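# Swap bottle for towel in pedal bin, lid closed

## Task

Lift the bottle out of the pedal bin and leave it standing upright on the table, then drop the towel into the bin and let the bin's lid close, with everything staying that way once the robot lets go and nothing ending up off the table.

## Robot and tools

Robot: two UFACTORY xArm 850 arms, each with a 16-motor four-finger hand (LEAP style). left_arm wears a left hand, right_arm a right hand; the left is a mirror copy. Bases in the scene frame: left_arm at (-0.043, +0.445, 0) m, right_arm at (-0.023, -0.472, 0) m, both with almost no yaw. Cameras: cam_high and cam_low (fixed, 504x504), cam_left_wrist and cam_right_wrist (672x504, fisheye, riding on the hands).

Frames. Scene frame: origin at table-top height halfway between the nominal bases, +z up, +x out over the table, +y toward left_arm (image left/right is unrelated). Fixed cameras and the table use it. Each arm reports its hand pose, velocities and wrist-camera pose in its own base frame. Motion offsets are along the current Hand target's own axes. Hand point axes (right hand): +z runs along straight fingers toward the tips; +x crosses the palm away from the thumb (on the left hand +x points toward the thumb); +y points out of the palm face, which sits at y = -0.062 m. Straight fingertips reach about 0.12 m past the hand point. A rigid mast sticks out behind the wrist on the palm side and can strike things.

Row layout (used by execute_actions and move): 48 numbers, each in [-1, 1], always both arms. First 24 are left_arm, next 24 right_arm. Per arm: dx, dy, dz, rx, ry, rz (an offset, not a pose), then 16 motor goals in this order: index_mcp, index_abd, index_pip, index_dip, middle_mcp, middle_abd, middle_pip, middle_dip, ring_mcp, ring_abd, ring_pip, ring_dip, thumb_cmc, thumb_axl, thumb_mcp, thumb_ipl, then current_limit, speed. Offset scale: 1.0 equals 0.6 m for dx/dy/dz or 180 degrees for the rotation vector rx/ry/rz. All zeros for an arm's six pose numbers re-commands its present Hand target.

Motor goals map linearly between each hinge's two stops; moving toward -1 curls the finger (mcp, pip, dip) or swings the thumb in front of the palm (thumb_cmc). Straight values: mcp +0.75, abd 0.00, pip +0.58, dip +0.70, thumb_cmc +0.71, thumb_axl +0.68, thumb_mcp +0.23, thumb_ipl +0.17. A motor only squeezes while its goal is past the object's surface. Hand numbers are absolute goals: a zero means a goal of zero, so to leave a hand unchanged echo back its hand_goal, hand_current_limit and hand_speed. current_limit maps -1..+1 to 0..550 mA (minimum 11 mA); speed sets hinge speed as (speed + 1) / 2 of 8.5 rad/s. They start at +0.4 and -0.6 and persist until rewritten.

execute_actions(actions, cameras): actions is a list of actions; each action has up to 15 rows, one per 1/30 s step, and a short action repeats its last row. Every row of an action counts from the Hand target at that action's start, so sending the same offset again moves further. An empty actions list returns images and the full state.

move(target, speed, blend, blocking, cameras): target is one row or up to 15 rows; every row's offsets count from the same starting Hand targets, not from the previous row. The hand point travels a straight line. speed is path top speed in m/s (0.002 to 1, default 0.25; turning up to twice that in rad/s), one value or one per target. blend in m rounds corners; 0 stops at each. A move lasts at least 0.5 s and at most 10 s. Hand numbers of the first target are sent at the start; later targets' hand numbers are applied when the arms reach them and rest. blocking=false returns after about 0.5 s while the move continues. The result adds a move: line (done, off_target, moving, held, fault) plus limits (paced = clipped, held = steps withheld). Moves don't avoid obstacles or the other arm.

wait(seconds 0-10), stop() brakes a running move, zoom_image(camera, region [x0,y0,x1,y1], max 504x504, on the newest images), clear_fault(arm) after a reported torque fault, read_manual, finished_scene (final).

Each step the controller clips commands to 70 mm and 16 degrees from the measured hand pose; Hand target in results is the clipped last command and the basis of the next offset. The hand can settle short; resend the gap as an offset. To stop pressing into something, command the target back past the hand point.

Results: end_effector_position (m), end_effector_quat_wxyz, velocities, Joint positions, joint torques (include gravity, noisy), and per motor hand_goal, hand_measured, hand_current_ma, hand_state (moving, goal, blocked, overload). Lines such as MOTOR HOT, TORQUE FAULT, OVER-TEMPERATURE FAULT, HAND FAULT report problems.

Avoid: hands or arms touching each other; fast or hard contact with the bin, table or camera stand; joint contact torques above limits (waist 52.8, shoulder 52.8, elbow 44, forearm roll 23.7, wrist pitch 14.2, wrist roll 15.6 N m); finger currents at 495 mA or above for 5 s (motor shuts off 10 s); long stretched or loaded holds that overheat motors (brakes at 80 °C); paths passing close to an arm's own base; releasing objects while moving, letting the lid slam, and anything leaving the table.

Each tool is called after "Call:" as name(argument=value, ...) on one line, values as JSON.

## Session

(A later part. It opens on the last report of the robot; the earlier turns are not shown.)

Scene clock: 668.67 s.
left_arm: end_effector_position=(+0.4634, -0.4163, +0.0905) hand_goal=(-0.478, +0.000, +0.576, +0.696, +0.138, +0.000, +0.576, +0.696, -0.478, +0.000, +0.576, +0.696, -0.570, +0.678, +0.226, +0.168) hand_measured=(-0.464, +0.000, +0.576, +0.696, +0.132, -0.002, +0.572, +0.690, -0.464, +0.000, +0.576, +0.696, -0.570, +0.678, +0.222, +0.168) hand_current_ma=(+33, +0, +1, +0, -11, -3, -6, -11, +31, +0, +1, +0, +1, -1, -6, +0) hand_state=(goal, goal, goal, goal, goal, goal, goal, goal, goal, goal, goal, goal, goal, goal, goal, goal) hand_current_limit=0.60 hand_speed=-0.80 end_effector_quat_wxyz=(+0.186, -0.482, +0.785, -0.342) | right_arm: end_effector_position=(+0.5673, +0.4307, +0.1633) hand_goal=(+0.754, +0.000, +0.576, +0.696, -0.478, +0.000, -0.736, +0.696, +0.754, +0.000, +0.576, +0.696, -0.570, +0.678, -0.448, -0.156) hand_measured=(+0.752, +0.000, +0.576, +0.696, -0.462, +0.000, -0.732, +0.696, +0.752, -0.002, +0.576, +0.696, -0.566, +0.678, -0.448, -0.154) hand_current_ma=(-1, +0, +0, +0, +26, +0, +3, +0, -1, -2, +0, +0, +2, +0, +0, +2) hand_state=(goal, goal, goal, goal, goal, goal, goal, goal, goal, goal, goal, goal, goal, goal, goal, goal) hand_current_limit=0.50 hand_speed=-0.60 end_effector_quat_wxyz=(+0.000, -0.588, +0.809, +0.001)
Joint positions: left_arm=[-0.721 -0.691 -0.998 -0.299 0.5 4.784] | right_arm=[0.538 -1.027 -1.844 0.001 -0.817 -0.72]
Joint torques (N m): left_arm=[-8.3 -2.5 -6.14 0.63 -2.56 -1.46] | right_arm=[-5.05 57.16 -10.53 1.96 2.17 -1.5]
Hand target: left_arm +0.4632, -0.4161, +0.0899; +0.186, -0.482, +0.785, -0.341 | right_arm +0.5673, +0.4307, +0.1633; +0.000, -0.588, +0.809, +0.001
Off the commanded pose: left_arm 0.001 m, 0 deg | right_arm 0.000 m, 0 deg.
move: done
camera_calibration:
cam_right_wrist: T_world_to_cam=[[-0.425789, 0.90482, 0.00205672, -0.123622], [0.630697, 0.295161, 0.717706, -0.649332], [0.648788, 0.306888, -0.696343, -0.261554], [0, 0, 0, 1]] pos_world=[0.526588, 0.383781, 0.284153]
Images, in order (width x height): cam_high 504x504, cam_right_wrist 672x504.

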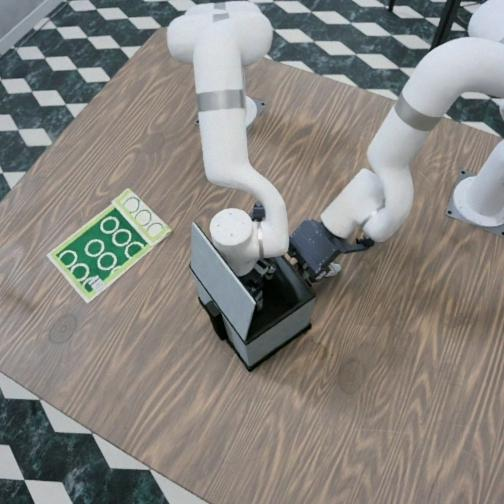

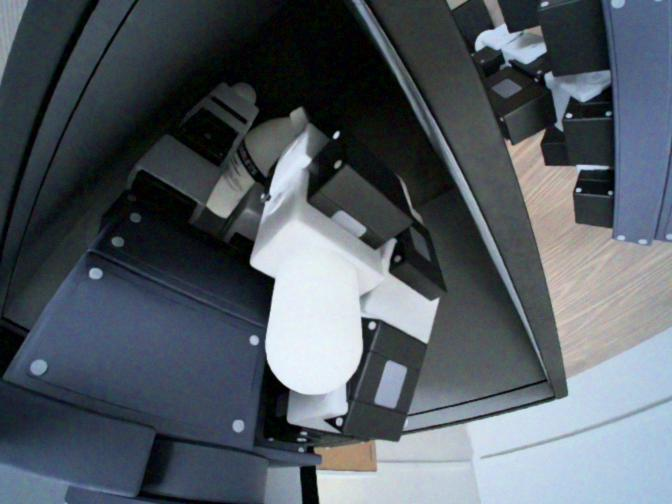

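Call:
move(target=[0,0,0,0,0,0, -0.479,0,0.576,0.696, 0.137,0,0.576,0.696, -0.479,0,0.576,0.696, -0.571,0.678,0.226,0.168, 0.6,-0.8, 0,0,0.036,0,0,0, 0.754,0,0.576,0.696,-0.479,0,-0.737,0.696,0.754,0,0.576,0.696,-0.571,0.678,-0.449,-0.157,0.5,-0.6], speed=0.04, cameras=["cam_right_wrist"])

Call:
zoom_image(camera="cam_right_wrist", region=[150, 0, 450, 240])

Scene clock: 691.47 s.
left_arm: end_effector_position=(+0.4634, -0.4163, +0.0904) hand_goal=(-0.478, +0.000, +0.576, +0.696, +0.138, +0.000, +0.576, +0.696, -0.478, +0.000, +0.576, +0.696, -0.570, +0.678, +0.226, +0.168) hand_measured=(-0.464, +0.000, +0.576, +0.696, +0.132, -0.002, +0.572, +0.690, -0.464, +0.000, +0.576, +0.696, -0.570, +0.678, +0.222, +0.168) hand_current_ma=(+33, +0, +1, +0, -11, -3, -7, -11, +31, +0, +1, +0, +1, -1, -6, +0) hand_state=(goal, goal, goal, goal, goal, goal, goal, goal, goal, goal, goal, goal, goal, goal, goal, goal) hand_current_limit=0.60 hand_speed=-0.80 end_effector_quat_wxyz=(+0.186, -0.482, +0.785, -0.342) | right_arm: end_effector_position=(+0.5767, +0.4363, +0.1844) hand_goal=(+0.754, +0.000, +0.576, +0.696, -0.478, +0.000, -0.736, +0.696, +0.754, +0.000, +0.576, +0.696, -0.570, +0.678, -0.448, -0.156) hand_measured=(+0.750, -0.004, +0.574, +0.694, -0.464, +0.000, -0.732, +0.696, +0.750, -0.004, +0.574, +0.694, -0.568, +0.678, -0.448, -0.154) hand_current_ma=(-3, -2, -2, -1, +19, +0, +2, +0, -4, -2, -1, -1, +2, +0, +0, +2) hand_state=(goal, goal, goal, goal, goal, goal, goal, goal, goal, goal, goal, goal, goal, goal, goal, goal) hand_current_limit=0.50 hand_speed=-0.60 end_effector_quat_wxyz=(+0.027, -0.588, +0.809, -0.002)
Joint positions: left_arm=[-0.721 -0.691 -0.998 -0.299 0.5 4.784] | right_arm=[0.538 -0.996 -1.843 0.002 -0.793 -0.72]
Joint torques (N m): left_arm=[-9.21 -1.83 -1.1 0.32 -3.58 -1.25] | right_arm=[0.66 85.59 -11.17 0.78 -0.01 -0.11]
Hand target: left_arm +0.4632, -0.4161, +0.0899; +0.186, -0.482, +0.785, -0.341 | right_arm +0.5767, +0.4363, +0.1844; +0.027, -0.588, +0.809, -0.002 (not the last commanded pose)
Off the commanded pose: left_arm 0.001 m, 0 deg | right_arm 0.044 m, 3 deg.
TORQUE FAULT: the external load on joint 2 (shoulder) of the right arm reached its load limit, and that arm stopped. The contact can be on any part of that arm beyond that joint, not only on its tool. A torque fault puts only its own arm into a fault stop. That arm's remaining commands of this call were not run. The hold on joint 2 (shoulder) of that arm was moved back by the arm itself, up to 3 degrees, as the stop began. That arm is still stopped at the end of this call. While its stop runs, that arm, its gripper or tool too, takes no new command.
CLEAR FAULT: the right arm stays stopped (state 4) until you call clear_fault(arm="right_arm").
End effector pose when the fault began: right_arm: position (+0.5679, +0.4311, +0.1478), quat_wxyz (+0.001, -0.588, +0.809, +0.000)
Joint positions when the fault began: right_arm=[0.538 -1.047 -1.843 0.002 -0.793 -0.72]
move: fault (right_arm)
camera_calibration:
cam_right_wrist: T_world_to_cam=[[-0.426028, 0.90468, 0.00738651, -0.125546], [0.596474, 0.274732, 0.75415, -0.650062], [0.680234, 0.325695, -0.656661, -0.288294], [0, 0, 0, 1]] pos_world=[0.530367, 0.386068, 0.30186]
Images, in order (width x height): cam_right_wrist 672x504.

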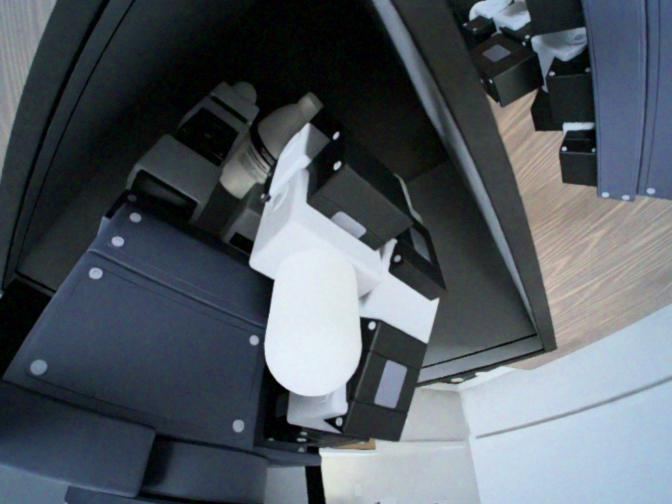

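Scaled by 1.680 from the camera's 672x504 image, which has a finer 960x720 frame.

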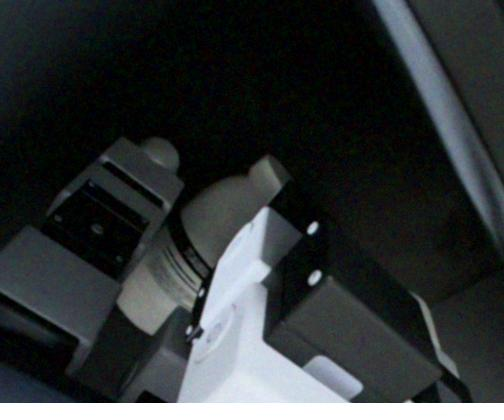

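Call:
clear_fault(arm="right_arm")

Scene clock: 706.87 s.
left_arm: end_effector_position=(+0.4634, -0.4163, +0.0904) hand_goal=(-0.478, +0.000, +0.576, +0.696, +0.138, +0.000, +0.576, +0.696, -0.478, +0.000, +0.576, +0.696, -0.570, +0.678, +0.226, +0.168) hand_measured=(-0.464, +0.000, +0.576, +0.696, +0.132, -0.002, +0.572, +0.690, -0.464, +0.000, +0.576, +0.696, -0.570, +0.678, +0.222, +0.168) hand_current_ma=(+33, +0, +1, +0, -11, -3, -7, -11, +31, +0, +1, +0, +1, -1, -6, +0) hand_state=(goal, goal, goal, goal, goal, goal, goal, goal, goal, goal, goal, goal, goal, goal, goal, goal) hand_current_limit=0.60 hand_speed=-0.80 end_effector_quat_wxyz=(+0.186, -0.482, +0.785, -0.341) | right_arm: end_effector_position=(+0.5767, +0.4363, +0.1844) hand_goal=(+0.754, +0.000, +0.576, +0.696, -0.478, +0.000, -0.736, +0.696, +0.754, +0.000, +0.576, +0.696, -0.570, +0.678, -0.448, -0.156) hand_measured=(+0.750, -0.004, +0.574, +0.694, -0.464, +0.000, -0.732, +0.696, +0.750, -0.004, +0.574, +0.694, -0.568, +0.678, -0.448, -0.154) hand_current_ma=(-3, -2, -2, -1, +19, +0, +2, +0, -4, -2, -1, -1, +2, +0, +0, +2) hand_state=(goal, goal, goal, goal, goal, goal, goal, goal, goal, goal, goal, goal, goal, goal, goal, goal) hand_current_limit=0.50 hand_speed=-0.60 end_effector_quat_wxyz=(+0.027, -0.588, +0.809, -0.002)
Joint positions: left_arm=[-0.721 -0.691 -0.998 -0.299 0.5 4.784] | right_arm=[0.538 -0.996 -1.843 0.002 -0.793 -0.72]
Joint torques (N m): left_arm=[-8.08 -2.94 7.15 -1.33 -8.04 -1.07] | right_arm=[0.85 86.38 -11.21 0.34 -0.09 -0.14]
Hand target: left_arm +0.4632, -0.4161, +0.0899; +0.186, -0.482, +0.785, -0.341 | right_arm +0.5767, +0.4363, +0.1844; +0.027, -0.588, +0.809, -0.002 (not the last commanded pose)
Off the commanded pose: left_arm 0.001 m, 0 deg | right_arm 0.044 m, 3 deg.
TORQUE FAULT, CONTINUED: the right arm's stop, for the torque fault of joint 2 (shoulder) that an earlier result reported, is over. The call counts as one of the actions that you can send in this scene. The hold on joint 2 (shoulder) of that arm was moved back by the arm itself, up to 3 degrees, as the stop began. That arm's target is now where it stood when the stop ended, not its last command. That arm keeps its grip as last carried out and accepts commands again: back off and push less far.
CLEAR FAULT: your call cleared the right arm's torque fault. If a joint's load stays at its limit, that arm stops again at once.

Call:
move(target=[0,0,0,0,0,0, -0.479,0,0.576,0.696, 0.137,0,0.576,0.696, -0.479,0,0.576,0.696, -0.571,0.678,0.226,0.168, 0.6,-0.8, -0.0232,0.009,-0.0422,-0.0111,0.0131,0, 0.754,0.1,0.576,0.696,-0.479,0,-0.737,0.696,0.754,-0.08,0.576,0.696,-0.571,0.678,0.955,0.816,0.5,-0.6], speed=0.1, cameras=["cam_right_wrist","cam_high"])

Call:
zoom_image(camera="cam_right_wrist", region=[150, 0, 450, 240])

Scene clock: 721.30 s.
left_arm: end_effector_position=(+0.4632, -0.4162, +0.0902) hand_goal=(-0.478, +0.000, +0.576, +0.696, +0.138, +0.000, +0.576, +0.696, -0.478, +0.000, +0.576, +0.696, -0.570, +0.678, +0.226, +0.168) hand_measured=(-0.464, +0.000, +0.576, +0.696, +0.132, +0.002, +0.572, +0.690, -0.464, +0.000, +0.576, +0.696, -0.570, +0.678, +0.222, +0.168) hand_current_ma=(+33, +0, +1, +0, -11, +1, -7, -11, +31, +0, +1, +0, +1, -1, -6, +0) hand_state=(goal, goal, goal, goal, goal, goal, goal, goal, goal, goal, goal, goal, goal, goal, goal, goal) hand_current_limit=0.60 hand_speed=-0.80 end_effector_quat_wxyz=(+0.186, -0.482, +0.785, -0.341) | right_arm: end_effector_position=(+0.5747, +0.4505, +0.2101) hand_goal=(+0.754, +0.100, +0.576, +0.696, -0.478, +0.000, -0.736, +0.696, +0.754, -0.080, +0.576, +0.696, -0.570, +0.678, +0.956, +0.816) hand_measured=(+0.750, +0.096, +0.574, +0.694, -0.464, -0.006, -0.734, +0.696, +0.750, -0.078, +0.574, +0.694, -0.602, +0.654, -0.344, +0.002) hand_current_ma=(-3, -2, -2, -1, +19, -5, +1, +0, -4, +2, -1, -1, -63, -53, -411, -412) hand_state=(goal, goal, goal, goal, goal, goal, goal, goal, goal, goal, goal, goal, blocked, blocked, blocked, blocked) hand_current_limit=0.50 hand_speed=-0.60 end_effector_quat_wxyz=(+0.000, -0.588, +0.809, +0.000)
Joint positions: left_arm=[-0.721 -0.691 -0.998 -0.299 0.5 4.784] | right_arm=[0.556 -1.024 -1.948 0 -0.925 -0.702]
Joint torques (N m): left_arm=[-7.81 0.63 -6.82 -1.61 -4.35 -1] | right_arm=[11.81 63.55 -16.35 -0.05 -2.8 1.27]
Hand target: left_arm +0.4632, -0.4161, +0.0899; +0.186, -0.482, +0.785, -0.341 | right_arm +0.5747, +0.4505, +0.2101; +0.000, -0.588, +0.809, +0.000
Off the commanded pose: left_arm 0.000 m, 0 deg | right_arm 0.000 m, 0 deg.
move: done
camera_calibration:
cam_right_wrist: T_world_to_cam=[[-0.425829, 0.904803, 0.00123843, -0.138359], [0.630257, 0.295637, 0.717896, -0.693283], [0.649188, 0.306482, -0.696149, -0.239928], [0, 0, 0, 1]] pos_world=[0.533788, 0.403681, 0.330851]
Images, in order (width x height): cam_high 504x504, cam_right_wrist 672x504.

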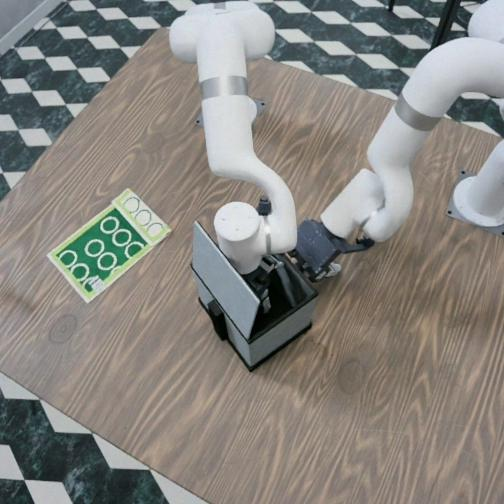

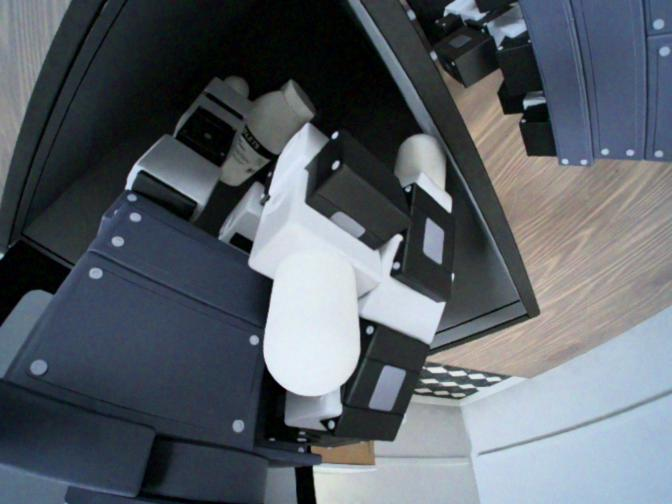

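Scaled by 1.680 from the camera's 672x504 image, which has a finer 960x720 frame.

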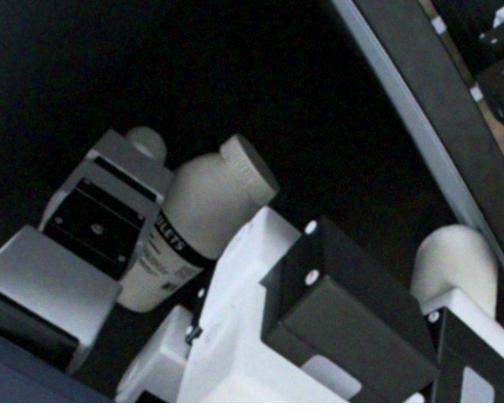

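Call:
move(target=[[0,0,0,0,0,0, -0.479,0,0.576,0.696, 0.137,0,0.576,0.696, -0.479,0,0.576,0.696, -0.571,0.678,0.226,0.168, 0.6,-0.8, -0.0075,-0.01,0,0,0,0, 0.754,0.1,0.576,0.696,-0.479,0,-0.737,0.696,0.754,-0.08,0.576,0.696,-0.571,0.678,-0.449,-0.157,0.5,-0.6],[0,0,0,0,0,0, -0.479,0,0.576,0.696, 0.137,0,0.576,0.696, -0.479,0,0.576,0.696, -0.571,0.678,0.226,0.168, 0.6,-0.8, -0.0075,-0.01,0.0833,0,0,0, 0.754,0.1,0.576,0.696,-0.479,0,-0.737,0.696,0.754,-0.08,0.576,0.696,-0.571,0.678,-0.449,-0.157,0.5,-0.6]], speed=0.06, cameras=["cam_right_wrist","cam_high"])

Call:
zoom_image(camera="cam_right_wrist", region=[150, 0, 450, 240])

Scene clock: 744.77 s.
left_arm: end_effector_position=(+0.4633, -0.4162, +0.0902) hand_goal=(-0.478, +0.000, +0.576, +0.696, +0.138, +0.000, +0.576, +0.696, -0.478, +0.000, +0.576, +0.696, -0.570, +0.678, +0.226, +0.168) hand_measured=(-0.464, +0.000, +0.576, +0.696, +0.132, +0.002, +0.572, +0.690, -0.464, +0.000, +0.576, +0.696, -0.570, +0.678, +0.222, +0.168) hand_current_ma=(+33, +0, +1, +0, -10, +2, -7, -11, +31, +0, +1, +0, +1, -1, -6, +0) hand_state=(goal, goal, goal, goal, goal, goal, goal, goal, goal, goal, goal, goal, goal, goal, goal, goal) hand_current_limit=0.60 hand_speed=-0.80 end_effector_quat_wxyz=(+0.186, -0.482, +0.785, -0.341) | right_arm: end_effector_position=(+0.5818, +0.4529, +0.1601) hand_goal=(+0.754, +0.100, +0.576, +0.696, -0.478, +0.000, -0.736, +0.696, +0.754, -0.080, +0.576, +0.696, -0.570, +0.678, -0.448, -0.156) hand_measured=(+0.750, +0.096, +0.574, +0.694, -0.464, -0.002, -0.734, +0.696, +0.750, -0.078, +0.574, +0.694, -0.574, +0.676, -0.448, -0.154) hand_current_ma=(-3, -2, -2, -1, +19, -2, +1, +0, -4, +1, -1, -1, -2, -2, +0, +2) hand_state=(goal, goal, goal, goal, goal, goal, goal, goal, goal, goal, goal, goal, goal, goal, goal, goal) hand_current_limit=0.50 hand_speed=-0.60 end_effector_quat_wxyz=(+0.000, -0.588, +0.809, +0.000)
Joint positions: left_arm=[-0.721 -0.691 -0.998 -0.299 0.5 4.784] | right_arm=[0.553 -1.104 -1.975 0 -0.872 -0.704]
Joint torques (N m): left_arm=[-8.03 2.15 8.81 -1.12 -8.83 -0.81] | right_arm=[-6.47 60.04 -12.11 0.42 2.17 -1.42]
Hand target: left_arm +0.4632, -0.4161, +0.0899; +0.186, -0.482, +0.785, -0.341 | right_arm +0.5818, +0.4529, +0.1601; +0.000, -0.588, +0.809, +0.000
Off the commanded pose: left_arm 0.000 m, 0 deg | right_arm 0.000 m, 0 deg.
move: done
camera_calibration:
cam_right_wrist: T_world_to_cam=[[-0.425829, 0.904803, 0.00123843, -0.137445], [0.630257, 0.295637, 0.717896, -0.662573], [0.649188, 0.306482, -0.696149, -0.28008], [0, 0, 0, 1]] pos_world=[0.540888, 0.406081, 0.280851]
Images, in order (width x height): cam_high 504x504, cam_right_wrist 672x504.

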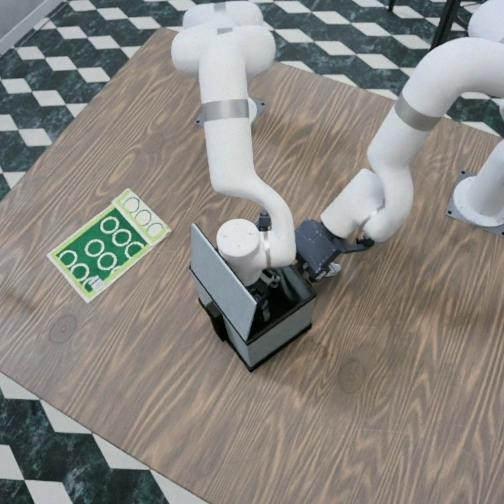

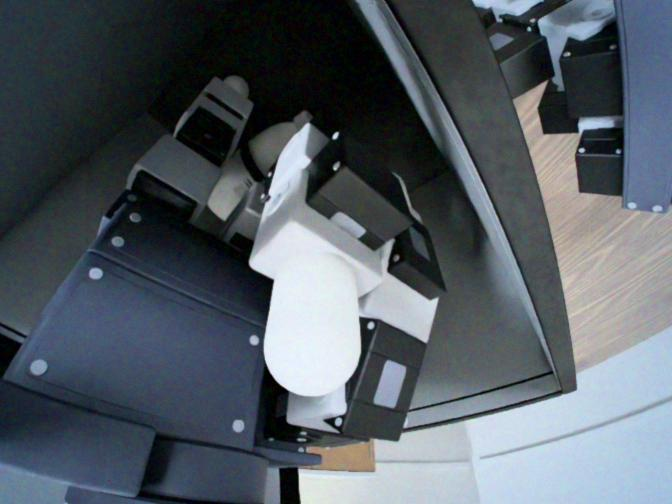

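Scaled by 1.680 from the camera's 672x504 image, which has a finer 960x720 frame.

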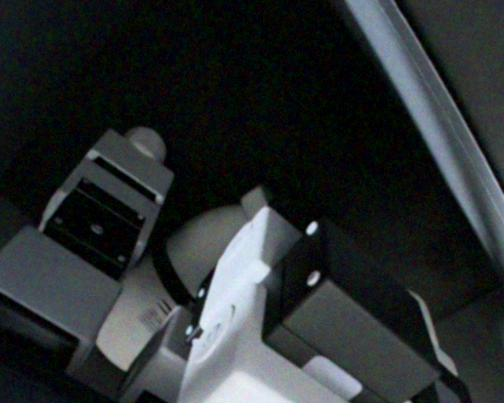

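Call:
move(target=[0,0,0,0,0,0, -0.479,0,0.576,0.696, 0.137,0,0.576,0.696, -0.479,0,0.576,0.696, -0.571,0.678,0.226,0.168, 0.6,-0.8, 0,0,0.0167,0,0,0, 0.754,0.1,0.576,0.696,-0.479,0,-0.737,0.696,0.754,-0.08,0.576,0.696,-0.571,0.678,-0.449,-0.157,0.5,-0.6], speed=0.03)

Scene clock: 750.10 s.
left_arm: end_effector_position=(+0.4633, -0.4162, +0.0902) hand_goal=(-0.478, +0.000, +0.576, +0.696, +0.138, +0.000, +0.576, +0.696, -0.478, +0.000, +0.576, +0.696, -0.570, +0.678, +0.226, +0.168) hand_measured=(-0.464, +0.000, +0.576, +0.696, +0.132, +0.002, +0.572, +0.690, -0.464, +0.000, +0.576, +0.696, -0.570, +0.678, +0.222, +0.168) hand_current_ma=(+33, +0, +1, +0, -8, +2, -7, -11, +31, +0, +1, +0, +1, -1, -6, +0) hand_state=(goal, goal, goal, goal, goal, goal, goal, goal, goal, goal, goal, goal, goal, goal, goal, goal) hand_current_limit=0.60 hand_speed=-0.80 end_effector_quat_wxyz=(+0.186, -0.482, +0.785, -0.341) | right_arm: end_effector_position=(+0.5818, +0.4530, +0.1503) hand_goal=(+0.754, +0.100, +0.576, +0.696, -0.478, +0.000, -0.736, +0.696, +0.754, -0.080, +0.576, +0.696, -0.570, +0.678, -0.448, -0.156) hand_measured=(+0.750, +0.096, +0.574, +0.694, -0.464, -0.002, -0.734, +0.696, +0.750, -0.080, +0.574, +0.694, -0.574, +0.676, -0.448, -0.154) hand_current_ma=(-3, -2, -2, -1, +19, -2, +1, +0, -4, +0, -1, -1, -2, -2, +0, +2) hand_state=(goal, goal, goal, goal, goal, goal, goal, goal, goal, goal, goal, goal, goal, goal, goal, goal) hand_current_limit=0.50 hand_speed=-0.60 end_effector_quat_wxyz=(+0.000, -0.588, +0.809, +0.000)
Joint positions: left_arm=[-0.721 -0.691 -0.998 -0.299 0.5 4.784] | right_arm=[0.553 -1.116 -1.974 0 -0.858 -0.704]
Joint torques (N m): left_arm=[-6.91 1.64 8.01 -0.88 -8.88 -0.86] | right_arm=[3.4 41.29 -7.32 1.8 2.33 -1.5]
Hand target: left_arm +0.4632, -0.4161, +0.0899; +0.186, -0.482, +0.785, -0.341 | right_arm +0.5818, +0.4529, +0.1501; +0.000, -0.588, +0.809, +0.000
Off the commanded pose: left_arm 0.000 m, 0 deg | right_arm 0.000 m, 0 deg.
move: done

Call:
move(target=[0,0,0,0,0,0, -0.479,0,0.576,0.696, 0.137,0,0.576,0.696, -0.479,0,0.576,0.696, -0.571,0.678,0.226,0.168, 0.6,-0.8, 0,0,0,0,0,0, 0.754,-0.35,0.576,0.696,-0.479,0,-0.737,0.696,0.754,0.35,0.576,0.696,-0.571,0.678,-0.449,-0.157,0.5,-0.85], speed=0.03, cameras=["cam_right_wrist"])

Call:
zoom_image(camera="cam_right_wrist", region=[150, 0, 450, 240])

Scene clock: 755.47 s.
left_arm: end_effector_position=(+0.4633, -0.4162, +0.0902) hand_goal=(-0.478, +0.000, +0.576, +0.696, +0.138, +0.000, +0.576, +0.696, -0.478, +0.000, +0.576, +0.696, -0.570, +0.678, +0.226, +0.168) hand_measured=(-0.464, +0.000, +0.576, +0.696, +0.132, +0.002, +0.572, +0.690, -0.464, +0.000, +0.576, +0.696, -0.570, +0.678, +0.222, +0.168) hand_current_ma=(+33, +0, +1, +0, -8, +2, -7, -11, +31, +0, +1, +0, +1, -1, -6, +0) hand_state=(goal, goal, goal, goal, goal, goal, goal, goal, goal, goal, goal, goal, goal, goal, goal, goal) hand_current_limit=0.60 hand_speed=-0.80 end_effector_quat_wxyz=(+0.186, -0.482, +0.785, -0.341) | right_arm: end_effector_position=(+0.5818, +0.4530, +0.1501) hand_goal=(+0.754, -0.350, +0.576, +0.696, -0.478, +0.000, -0.736, +0.696, +0.754, +0.350, +0.576, +0.696, -0.570, +0.678, -0.448, -0.156) hand_measured=(+0.750, +0.086, +0.574, +0.694, -0.464, -0.002, -0.734, +0.696, +0.750, -0.070, +0.574, +0.694, -0.574, +0.676, -0.448, -0.154) hand_current_ma=(-2, +412, -2, -1, +19, -2, +1, +0, -3, -410, -1, -1, -2, -2, +0, +2) hand_state=(goal, blocked, goal, goal, goal, goal, goal, goal, goal, blocked, goal, goal, goal, goal, goal, goal) hand_current_limit=0.50 hand_speed=-0.85 end_effector_quat_wxyz=(+0.000, -0.588, +0.809, +0.000)
Joint positions: left_arm=[-0.721 -0.691 -0.998 -0.299 0.5 4.784] | right_arm=[0.553 -1.116 -1.974 0 -0.858 -0.704]
Joint torques (N m): left_arm=[-8.22 0.92 7.66 -1.31 -8.68 -0.79] | right_arm=[4.88 38.77 -5.67 2 1.79 -1.42]
Hand target: left_arm +0.4632, -0.4161, +0.0899; +0.186, -0.482, +0.785, -0.341 | right_arm +0.5818, +0.4529, +0.1501; +0.000, -0.588, +0.809, +0.000
Off the commanded pose: left_arm 0.000 m, 0 deg | right_arm 0.000 m, 0 deg.
move: done
camera_calibration:
cam_right_wrist: T_world_to_cam=[[-0.425855, 0.90479, 0.00120732, -0.137405], [0.630192, 0.295653, 0.717947, -0.655379], [0.649234, 0.306502, -0.696097, -0.287089], [0, 0, 0, 1]] pos_world=[0.540888, 0.406081, 0.270851]
Images, in order (width x height): cam_right_wrist 672x504.

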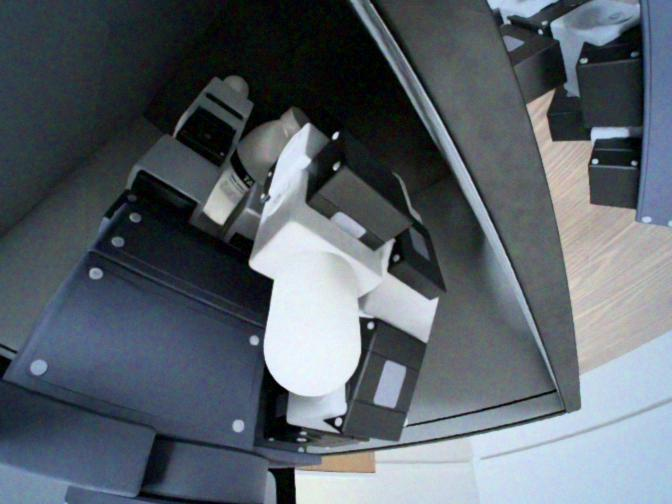

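Scaled by 1.680 from the camera's 672x504 image, which has a finer 960x720 frame.

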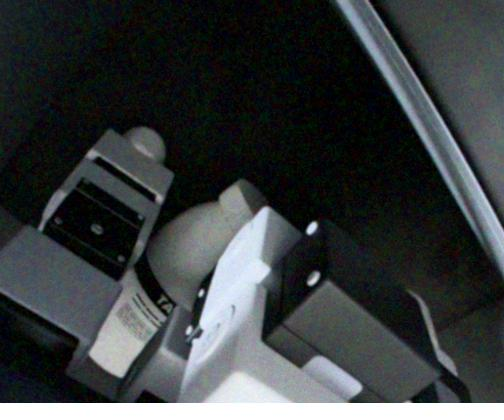

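Call:
move(target=[[0,0,0,0,0,0, -0.479,0,0.576,0.696, 0.137,0,0.576,0.696, -0.479,0,0.576,0.696, -0.571,0.678,0.226,0.168, 0.6,-0.8, 0,0,-0.0133,0,0,0, 0.754,0.1,0.576,0.696,-0.479,0,-0.737,0.696,0.754,-0.08,0.576,0.696,-0.571,0.678,-0.449,-0.157,0.5,-0.6],[0,0,0,0,0,0, -0.479,0,0.576,0.696, 0.137,0,0.576,0.696, -0.479,0,0.576,0.696, -0.571,0.678,0.226,0.168, 0.6,-0.8, 0,0,-0.0133,0,0,0, 0.754,-0.35,0.576,0.696,-0.479,0,-0.737,0.696,0.754,0.35,0.576,0.696,-0.571,0.678,-0.449,-0.157,0.5,-0.88]], speed=0.03, cameras=["cam_right_wrist"])

Call:
zoom_image(camera="cam_right_wrist", region=[150, 0, 450, 240])

Scene clock: 769.23 s.
left_arm: end_effector_position=(+0.4633, -0.4162, +0.0902) hand_goal=(-0.478, +0.000, +0.576, +0.696, +0.138, +0.000, +0.576, +0.696, -0.478, +0.000, +0.576, +0.696, -0.570, +0.678, +0.226, +0.168) hand_measured=(-0.464, +0.000, +0.576, +0.696, +0.132, +0.002, +0.572, +0.688, -0.464, +0.000, +0.576, +0.696, -0.570, +0.678, +0.222, +0.168) hand_current_ma=(+33, +0, +1, +0, -9, +2, -7, -12, +31, +0, +1, +0, +1, -1, -6, +0) hand_state=(goal, goal, goal, goal, goal, goal, goal, goal, goal, goal, goal, goal, goal, goal, goal, goal) hand_current_limit=0.60 hand_speed=-0.80 end_effector_quat_wxyz=(+0.186, -0.482, +0.785, -0.341) | right_arm: end_effector_position=(+0.5818, +0.4530, +0.1581) hand_goal=(+0.754, -0.350, +0.576, +0.696, -0.478, +0.000, -0.736, +0.696, +0.754, +0.350, +0.576, +0.696, -0.570, +0.678, -0.448, -0.156) hand_measured=(+0.750, -0.144, +0.574, +0.696, -0.464, -0.002, -0.734, +0.696, +0.738, +0.174, +0.572, +0.696, -0.574, +0.676, -0.448, -0.154) hand_current_ma=(-3, +412, -2, +0, +19, -2, +1, +0, -26, -412, -3, +0, -2, -2, +0, +2) hand_state=(goal, blocked, goal, goal, goal, goal, goal, goal, goal, blocked, goal, goal, goal, goal, goal, goal) hand_current_limit=0.50 hand_speed=-0.88 end_effector_quat_wxyz=(+0.000, -0.588, +0.809, +0.000)
Joint positions: left_arm=[-0.721 -0.691 -0.998 -0.299 0.5 4.784] | right_arm=[0.553 -1.106 -1.975 0 -0.869 -0.704]
Joint torques (N m): left_arm=[-8.2 1.02 6.39 -0.96 -7.5 -0.77] | right_arm=[3.1 82.34 -14.05 1.69 -1.68 -1.4]
Hand target: left_arm +0.4632, -0.4161, +0.0899; +0.186, -0.482, +0.785, -0.341 | right_arm +0.5818, +0.4529, +0.1581; +0.000, -0.588, +0.809, +0.000
Off the commanded pose: left_arm 0.000 m, 0 deg | right_arm 0.000 m, 0 deg.
move: done
camera_calibration:
cam_right_wrist: T_world_to_cam=[[-0.425829, 0.904803, 0.00123843, -0.137443], [0.630257, 0.295637, 0.717896, -0.661137], [0.649188, 0.306482, -0.696149, -0.281472], [0, 0, 0, 1]] pos_world=[0.540888, 0.406081, 0.278851]
Images, in order (width x height): cam_right_wrist 672x504.

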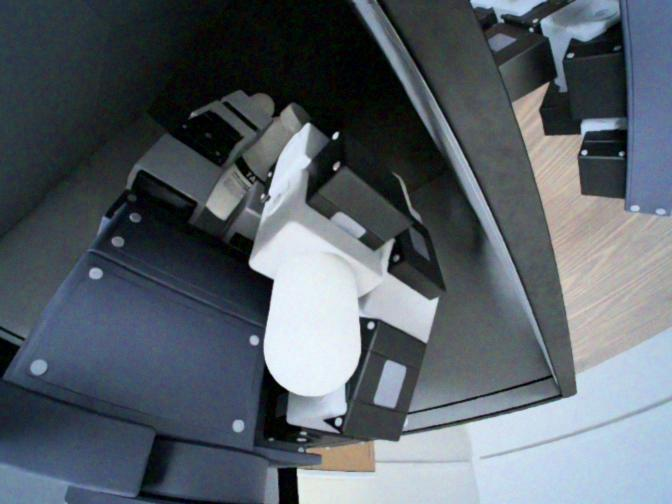

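Scaled by 1.680 from the camera's 672x504 image, which has a finer 960x720 frame.

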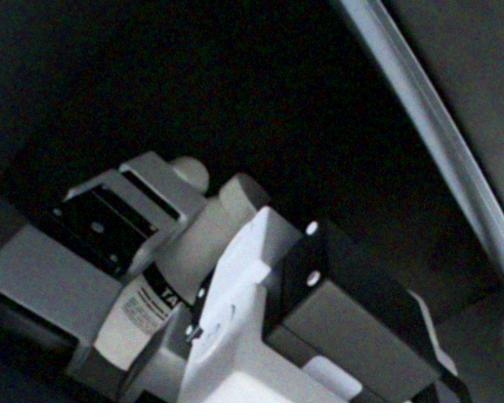

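Call:
move(target=[[0,0,0,0,0,0,-0.479,0,0.576,0.696,0.137,0,0.576,0.696,-0.479,0,0.576,0.696,-0.571,0.678,0.226,0.168,0.6,-0.8,0,0,-0.1,0,0,0,0.754,-0.35,0.576,0.696,-0.479,0,-0.737,0.696,0.754,0.35,0.576,0.696,-0.571,0.678,-0.449,-0.157,0.5,-0.88]], speed=0.05, cameras=["cam_high","cam_right_wrist"])

Scene clock: 790.70 s.
left_arm: end_effector_position=(+0.4633, -0.4162, +0.0902) hand_goal=(-0.478, +0.000, +0.576, +0.696, +0.138, +0.000, +0.576, +0.696, -0.478, +0.000, +0.576, +0.696, -0.570, +0.678, +0.226, +0.168) hand_measured=(-0.464, +0.000, +0.576, +0.696, +0.132, +0.002, +0.572, +0.688, -0.464, +0.000, +0.576, +0.696, -0.570, +0.678, +0.222, +0.168) hand_current_ma=(+33, +0, +1, +0, -9, +2, -7, -12, +31, +0, +1, +0, +1, -1, -6, +0) hand_state=(goal, goal, goal, goal, goal, goal, goal, goal, goal, goal, goal, goal, goal, goal, goal, goal) hand_current_limit=0.60 hand_speed=-0.80 end_effector_quat_wxyz=(+0.186, -0.482, +0.785, -0.341) | right_arm: end_effector_position=(+0.5818, +0.4530, +0.2180) hand_goal=(+0.754, -0.350, +0.576, +0.696, -0.478, +0.000, -0.736, +0.696, +0.754, +0.350, +0.576, +0.696, -0.570, +0.678, -0.448, -0.156) hand_measured=(+0.732, -0.148, +0.558, +0.688, -0.464, -0.002, -0.734, +0.696, +0.732, +0.178, +0.564, +0.690, -0.574, +0.676, -0.448, -0.154) hand_current_ma=(-40, +412, -25, -9, +19, -2, +1, +0, -41, -412, -15, -4, -2, -2, +0, +2) hand_state=(blocked, blocked, goal, goal, goal, goal, goal, goal, blocked, blocked, goal, goal, goal, goal, goal, goal) hand_current_limit=0.50 hand_speed=-0.88 end_effector_quat_wxyz=(+0.000, -0.588, +0.809, +0.000)
Joint positions: left_arm=[-0.721 -0.691 -0.998 -0.299 0.5 4.784] | right_arm=[0.553 -1.04 -1.995 0 -0.956 -0.704]
Joint torques (N m): left_arm=[-8.46 3.73 6.69 -0.98 -3.89 -0.71] | right_arm=[0.22 90.61 -16.16 0.73 -2.17 -0.8]
Hand target: left_arm +0.4632, -0.4161, +0.0899; +0.186, -0.482, +0.785, -0.341 | right_arm +0.5818, +0.4529, +0.2181; +0.000, -0.588, +0.809, +0.000
Off the commanded pose: left_arm 0.000 m, 0 deg | right_arm 0.000 m, 0 deg.
move: done
camera_calibration:
cam_right_wrist: T_world_to_cam=[[-0.425829, 0.904803, 0.00123843, -0.137517], [0.630257, 0.295637, 0.717896, -0.704211], [0.649188, 0.306482, -0.696149, -0.239703], [0, 0, 0, 1]] pos_world=[0.540888, 0.406081, 0.338851]
Images, in order (width x height): cam_high 504x504, cam_right_wrist 672x504.

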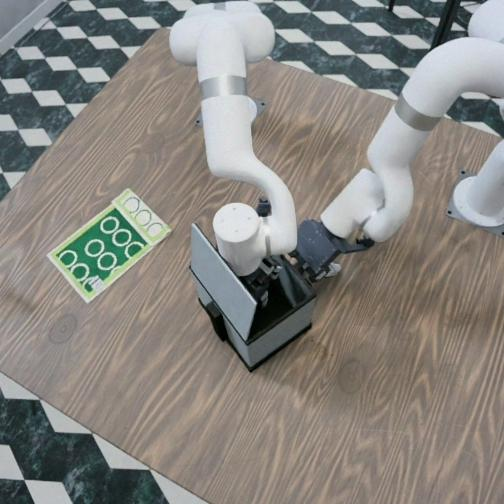

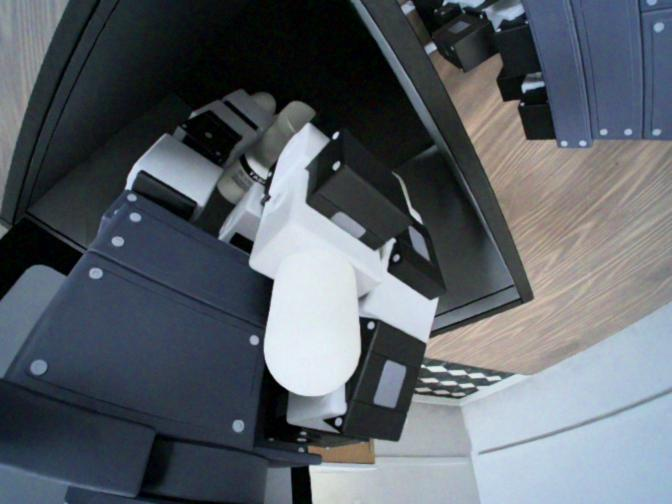

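Call:
zoom_image(camera="cam_right_wrist", region=[120, 60, 460, 320])

Call:
zoom_image(camera="cam_high", region=[180, 200, 340, 360])

Scaled by 1.482 from the camera's 672x504 image, which has a finer 960x720 frame.

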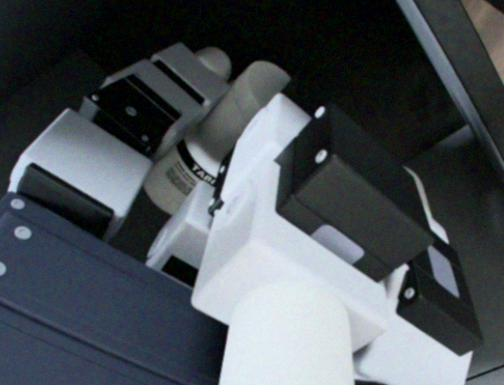

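Scaled by 3.150 from the camera's 504x504 image, which has a finer 720x720 frame.

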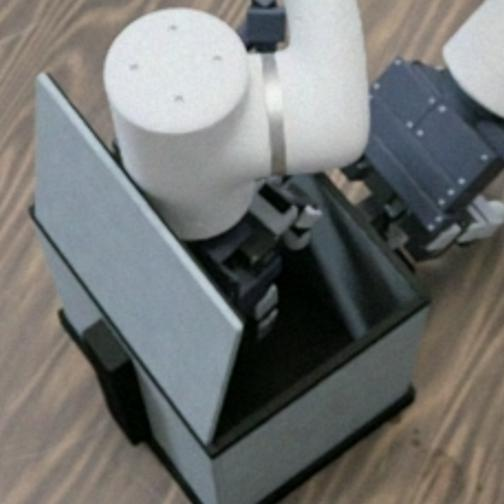

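Call:
move(target=[[0,0,0,0,0,0,-0.479,0,0.576,0.696,0.137,0,0.576,0.696,-0.479,0,0.576,0.696,-0.571,0.678,0.226,0.168,0.6,-0.8,0,0,-0.2,0,0,0,0.754,-0.35,0.576,0.696,-0.479,0,-0.737,0.696,0.754,0.35,0.576,0.696,-0.571,0.678,-0.449,-0.157,0.5,-0.88]], speed=0.06, cameras=["cam_high","cam_low","cam_right_wrist"])

Scene clock: 799.63 s.
left_arm: end_effector_position=(+0.4633, -0.4162, +0.0902) hand_goal=(-0.478, +0.000, +0.576, +0.696, +0.138, +0.000, +0.576, +0.696, -0.478, +0.000, +0.576, +0.696, -0.570, +0.678, +0.226, +0.168) hand_measured=(-0.464, +0.000, +0.576, +0.696, +0.132, +0.002, +0.572, +0.688, -0.464, +0.000, +0.576, +0.696, -0.570, +0.678, +0.222, +0.168) hand_current_ma=(+33, +0, +1, +0, -9, +2, -7, -12, +31, +0, +1, +0, +1, -1, -6, +0) hand_state=(goal, goal, goal, goal, goal, goal, goal, goal, goal, goal, goal, goal, goal, goal, goal, goal) hand_current_limit=0.60 hand_speed=-0.80 end_effector_quat_wxyz=(+0.186, -0.482, +0.785, -0.341) | right_arm: end_effector_position=(+0.5818, +0.4529, +0.3380) hand_goal=(+0.754, -0.350, +0.576, +0.696, -0.478, +0.000, -0.736, +0.696, +0.754, +0.350, +0.576, +0.696, -0.570, +0.678, -0.448, -0.156) hand_measured=(+0.724, -0.160, +0.554, +0.684, -0.464, -0.002, -0.734, +0.696, +0.752, +0.178, +0.572, +0.692, -0.572, +0.676, -0.448, -0.154) hand_current_ma=(-59, +412, -37, -14, +19, -2, +1, +0, -2, -412, -3, -3, -2, -2, +0, +2) hand_state=(blocked, blocked, blocked, goal, goal, goal, goal, goal, goal, blocked, goal, goal, goal, goal, goal, goal) hand_current_limit=0.50 hand_speed=-0.88 end_effector_quat_wxyz=(+0.000, -0.588, +0.809, +0.000)
Joint positions: left_arm=[-0.721 -0.691 -0.998 -0.299 0.5 4.784] | right_arm=[0.553 -0.963 -2.131 0 -1.169 -0.704]
Joint torques (N m): left_arm=[-7.94 0.98 5.47 -0.94 -3.62 -0.58] | right_arm=[-8.1 86.57 -16.43 -0.65 -2.39 0.76]
Hand target: left_arm +0.4632, -0.4161, +0.0899; +0.186, -0.482, +0.785, -0.341 | right_arm +0.5818, +0.4529, +0.3381; +0.000, -0.588, +0.809, +0.000
Off the commanded pose: left_arm 0.000 m, 0 deg | right_arm 0.000 m, 0 deg.
move: done
camera_calibration:
cam_right_wrist: T_world_to_cam=[[-0.425773, 0.904829, 0.00130428, -0.137695], [0.630295, 0.295554, 0.717897, -0.790409], [0.649188, 0.306483, -0.696148, -0.156231], [0, 0, 0, 1]] pos_world=[0.540988, 0.406081, 0.458851]
Images, in order (width x height): cam_high 504x504, cam_low 504x504, cam_right_wrist 672x504.

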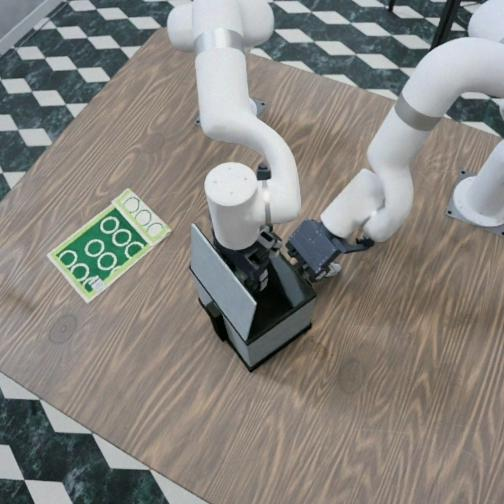

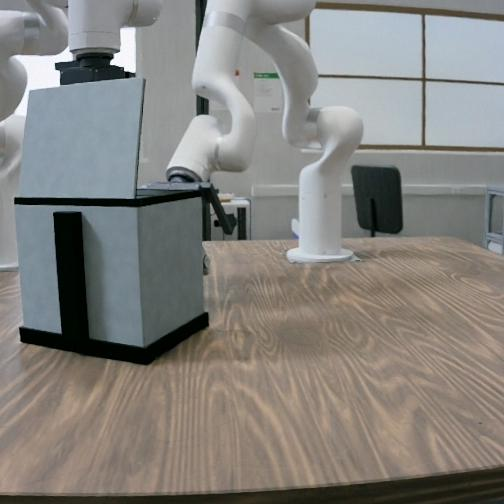

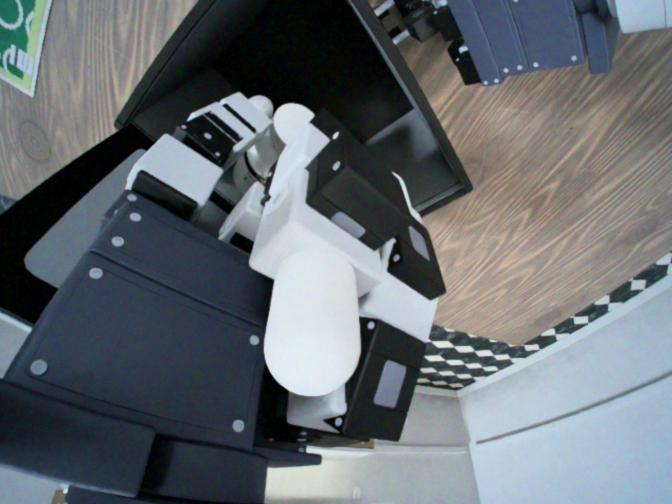

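Call:
move(target=[[0,0,0,0,0,0,-0.479,0,0.576,0.696,0.137,0,0.576,0.696,-0.479,0,0.576,0.696,-0.571,0.678,0.226,0.168,0.6,-0.8,0,0,-0.25,0,0,0,0.754,-0.35,0.576,0.696,-0.479,0,-0.737,0.696,0.754,0.35,0.576,0.696,-0.571,0.678,-0.449,-0.157,0.5,-0.88]], speed=0.06, cameras=["cam_high","cam_low","cam_right_wrist"])

Call:
zoom_image(camera="cam_right_wrist", region=[120, 60, 460, 320])

Call:
zoom_image(camera="cam_low", region=[0, 0, 260, 240])

Scene clock: 808.50 s.
left_arm: end_effector_position=(+0.4633, -0.4162, +0.0902) hand_goal=(-0.478, +0.000, +0.576, +0.696, +0.138, +0.000, +0.576, +0.696, -0.478, +0.000, +0.576, +0.696, -0.570, +0.678, +0.226, +0.168) hand_measured=(-0.464, +0.000, +0.576, +0.696, +0.132, +0.002, +0.572, +0.688, -0.464, +0.000, +0.576, +0.696, -0.570, +0.678, +0.222, +0.168) hand_current_ma=(+33, +0, +1, +0, -9, +2, -7, -12, +31, +0, +1, +0, +1, -1, -6, +0) hand_state=(goal, goal, goal, goal, goal, goal, goal, goal, goal, goal, goal, goal, goal, goal, goal, goal) hand_current_limit=0.60 hand_speed=-0.80 end_effector_quat_wxyz=(+0.186, -0.482, +0.785, -0.341) | right_arm: end_effector_position=(+0.5813, +0.4526, +0.4878) hand_goal=(+0.754, -0.350, +0.576, +0.696, -0.478, +0.000, -0.736, +0.696, +0.754, +0.350, +0.576, +0.696, -0.570, +0.678, -0.448, -0.156) hand_measured=(+0.720, -0.160, +0.548, +0.682, -0.464, -0.002, -0.734, +0.696, +0.772, +0.198, +0.586, +0.700, -0.572, +0.676, -0.448, -0.154) hand_current_ma=(-71, +412, -49, -19, +19, -2, +1, +0, +30, -412, +10, +2, -2, -2, +0, +2) hand_state=(blocked, blocked, blocked, goal, goal, goal, goal, goal, goal, blocked, goal, goal, goal, goal, goal, goal) hand_current_limit=0.50 hand_speed=-0.88 end_effector_quat_wxyz=(+0.004, -0.587, +0.810, +0.001)
Joint positions: left_arm=[-0.721 -0.691 -0.998 -0.299 0.5 4.784] | right_arm=[0.553 -1.131 -2.768 0.002 -1.629 -0.701]
Joint torques (N m): left_arm=[-7.55 0.41 4.9 -1.06 -3.72 -0.37] | right_arm=[-6.56 57.78 -14.51 1.76 -2.36 1.13]
Hand target: left_arm +0.4632, -0.4161, +0.0899; +0.186, -0.482, +0.785, -0.341 | right_arm +0.5819, +0.4529, +0.4881; +0.000, -0.588, +0.809, +0.000
Off the commanded pose: left_arm 0.000 m, 0 deg | right_arm 0.001 m, 1 deg.
elbow stopped short (right arm): the move would have taken joint 3 (elbow) straighter than the controller allows.
move: done
camera_calibration:
cam_right_wrist: T_world_to_cam=[[-0.422864, 0.906186, 0.00363459, -0.141248], [0.626573, 0.289482, 0.723607, -0.895242], [0.65467, 0.308264, -0.690203, -0.0584783], [0, 0, 0, 1]] pos_world=[0.53949, 0.405181, 0.607955]
Images, in order (width x height): cam_high 504x504, cam_low 504x504, cam_right_wrist 672x504.

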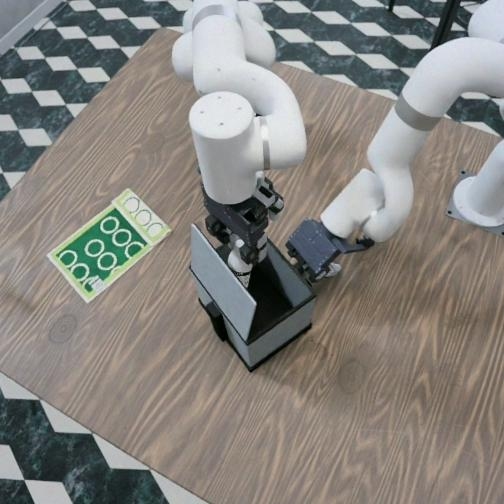

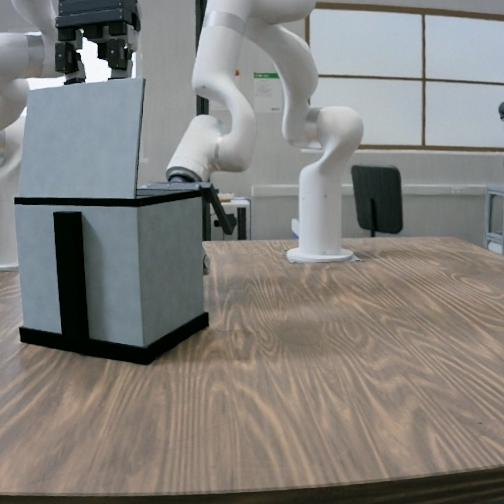

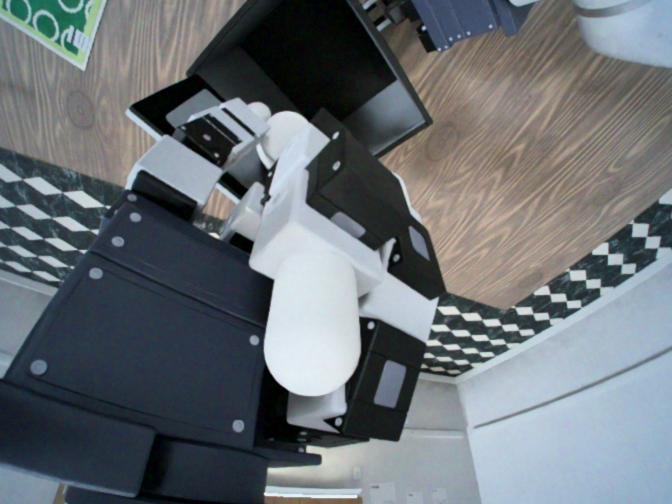

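Scaled by 1.482 from the camera's 672x504 image, which has a finer 960x720 frame.

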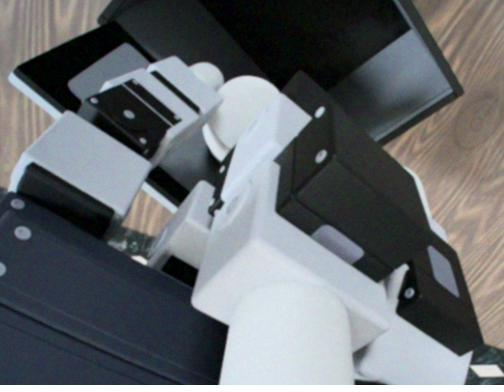

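Scaled by 1.938 from the camera's 504x504 image, which has a finer 720x720 frame.

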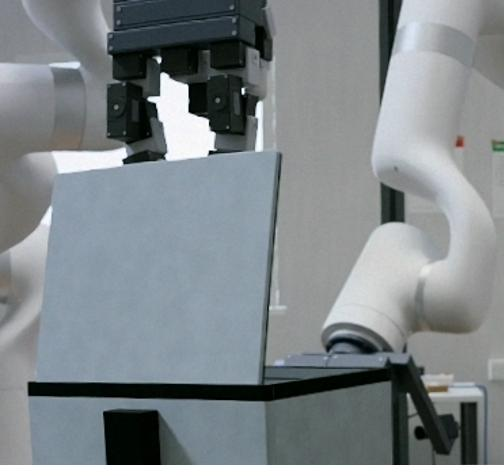

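Call:
zoom_image(camera="cam_high", region=[170, 170, 330, 330])

Scaled by 3.150 from the camera's 504x504 image, which has a finer 720x720 frame.

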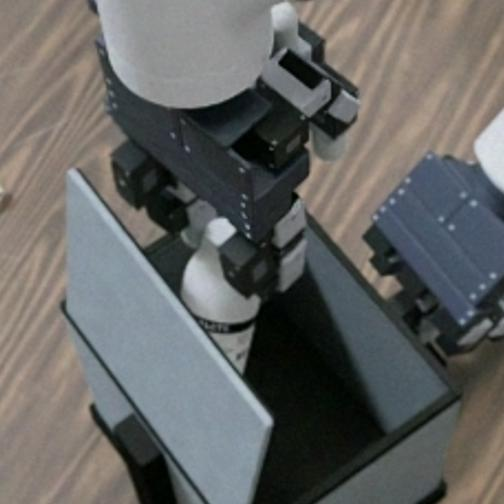

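Call:
move(target=[[0,0,0,0,0,0,-0.479,0,0.576,0.696,0.137,0,0.576,0.696,-0.479,0,0.576,0.696,-0.571,0.678,0.226,0.168,0.6,-0.8,0.0816,0.0138,-0.087,0,0,0,0.754,-0.35,0.576,0.696,-0.479,0,-0.737,0.696,0.754,0.35,0.576,0.696,-0.571,0.678,-0.449,-0.157,0.5,-0.88]], speed=0.06, cameras=["cam_high","cam_low"])

Call:
zoom_image(camera="cam_high", region=[170, 130, 370, 330])

Call:
zoom_image(camera="cam_low", region=[0, 0, 260, 240])

Scene clock: 837.90 s.
left_arm: end_effector_position=(+0.4633, -0.4162, +0.0902) hand_goal=(-0.478, +0.000, +0.576, +0.696, +0.138, +0.000, +0.576, +0.696, -0.478, +0.000, +0.576, +0.696, -0.570, +0.678, +0.226, +0.168) hand_measured=(-0.464, +0.000, +0.576, +0.696, +0.132, +0.002, +0.572, +0.688, -0.464, +0.000, +0.576, +0.696, -0.570, +0.678, +0.222, +0.168) hand_current_ma=(+33, +0, +1, +0, -9, +2, -7, -12, +31, +0, +1, +0, +1, -1, -6, +0) hand_state=(goal, goal, goal, goal, goal, goal, goal, goal, goal, goal, goal, goal, goal, goal, goal, goal) hand_current_limit=0.60 hand_speed=-0.80 end_effector_quat_wxyz=(+0.186, -0.482, +0.785, -0.341) | right_arm: end_effector_position=(+0.5589, +0.4089, +0.5402) hand_goal=(+0.754, -0.350, +0.576, +0.696, -0.478, +0.000, -0.736, +0.696, +0.754, +0.350, +0.576, +0.696, -0.570, +0.678, -0.448, -0.156) hand_measured=(+0.716, -0.160, +0.548, +0.682, -0.464, -0.002, -0.734, +0.696, +0.774, +0.198, +0.586, +0.700, -0.572, +0.676, -0.448, -0.154) hand_current_ma=(-85, +412, -51, -19, +19, -2, +1, +0, +32, -412, +10, +2, -2, -2, +0, +2) hand_state=(blocked, blocked, blocked, goal, goal, goal, goal, goal, goal, blocked, goal, goal, goal, goal, goal, goal) hand_current_limit=0.50 hand_speed=-0.88 end_effector_quat_wxyz=(+0.000, -0.588, +0.809, +0.000)
Joint positions: left_arm=[-0.721 -0.691 -0.998 -0.299 0.5 4.784] | right_arm=[0.519 -0.889 -2.461 0 -1.572 -0.739]
Joint torques (N m): left_arm=[-8.77 2.65 4.94 -1.22 -3.62 -0.35] | right_arm=[-7.76 81.14 -8.75 -0.91 -2.3 -1.35]
Hand target: left_arm +0.4632, -0.4161, +0.0899; +0.186, -0.482, +0.785, -0.341 | right_arm +0.5589, +0.4089, +0.5403; +0.000, -0.588, +0.809, +0.000
Off the commanded pose: left_arm 0.000 m, 0 deg | right_arm 0.000 m, 0 deg.
move: done
Images, in order (width x height): cam_high 504x504, cam_low 504x504.

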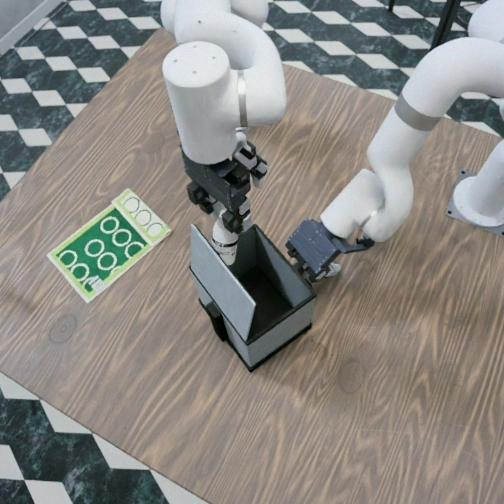

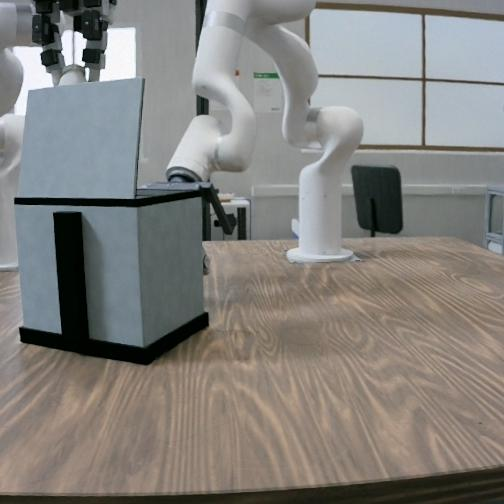

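Scaled by 2.520 from the camera's 504x504 image, which has a finer 720x720 frame.

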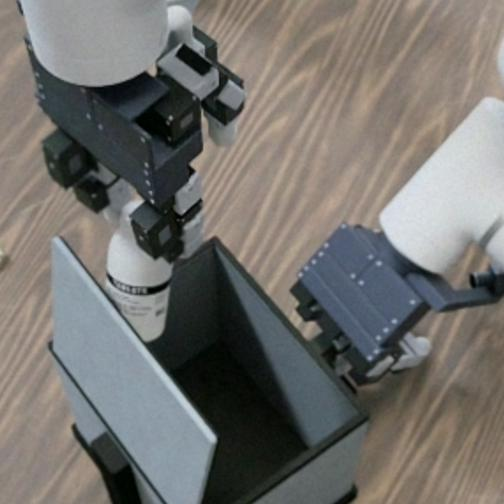

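Scaled by 1.938 from the camera's 504x504 image, which has a finer 720x720 frame.

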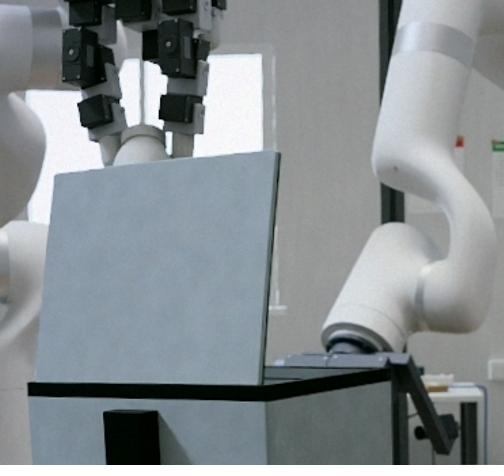

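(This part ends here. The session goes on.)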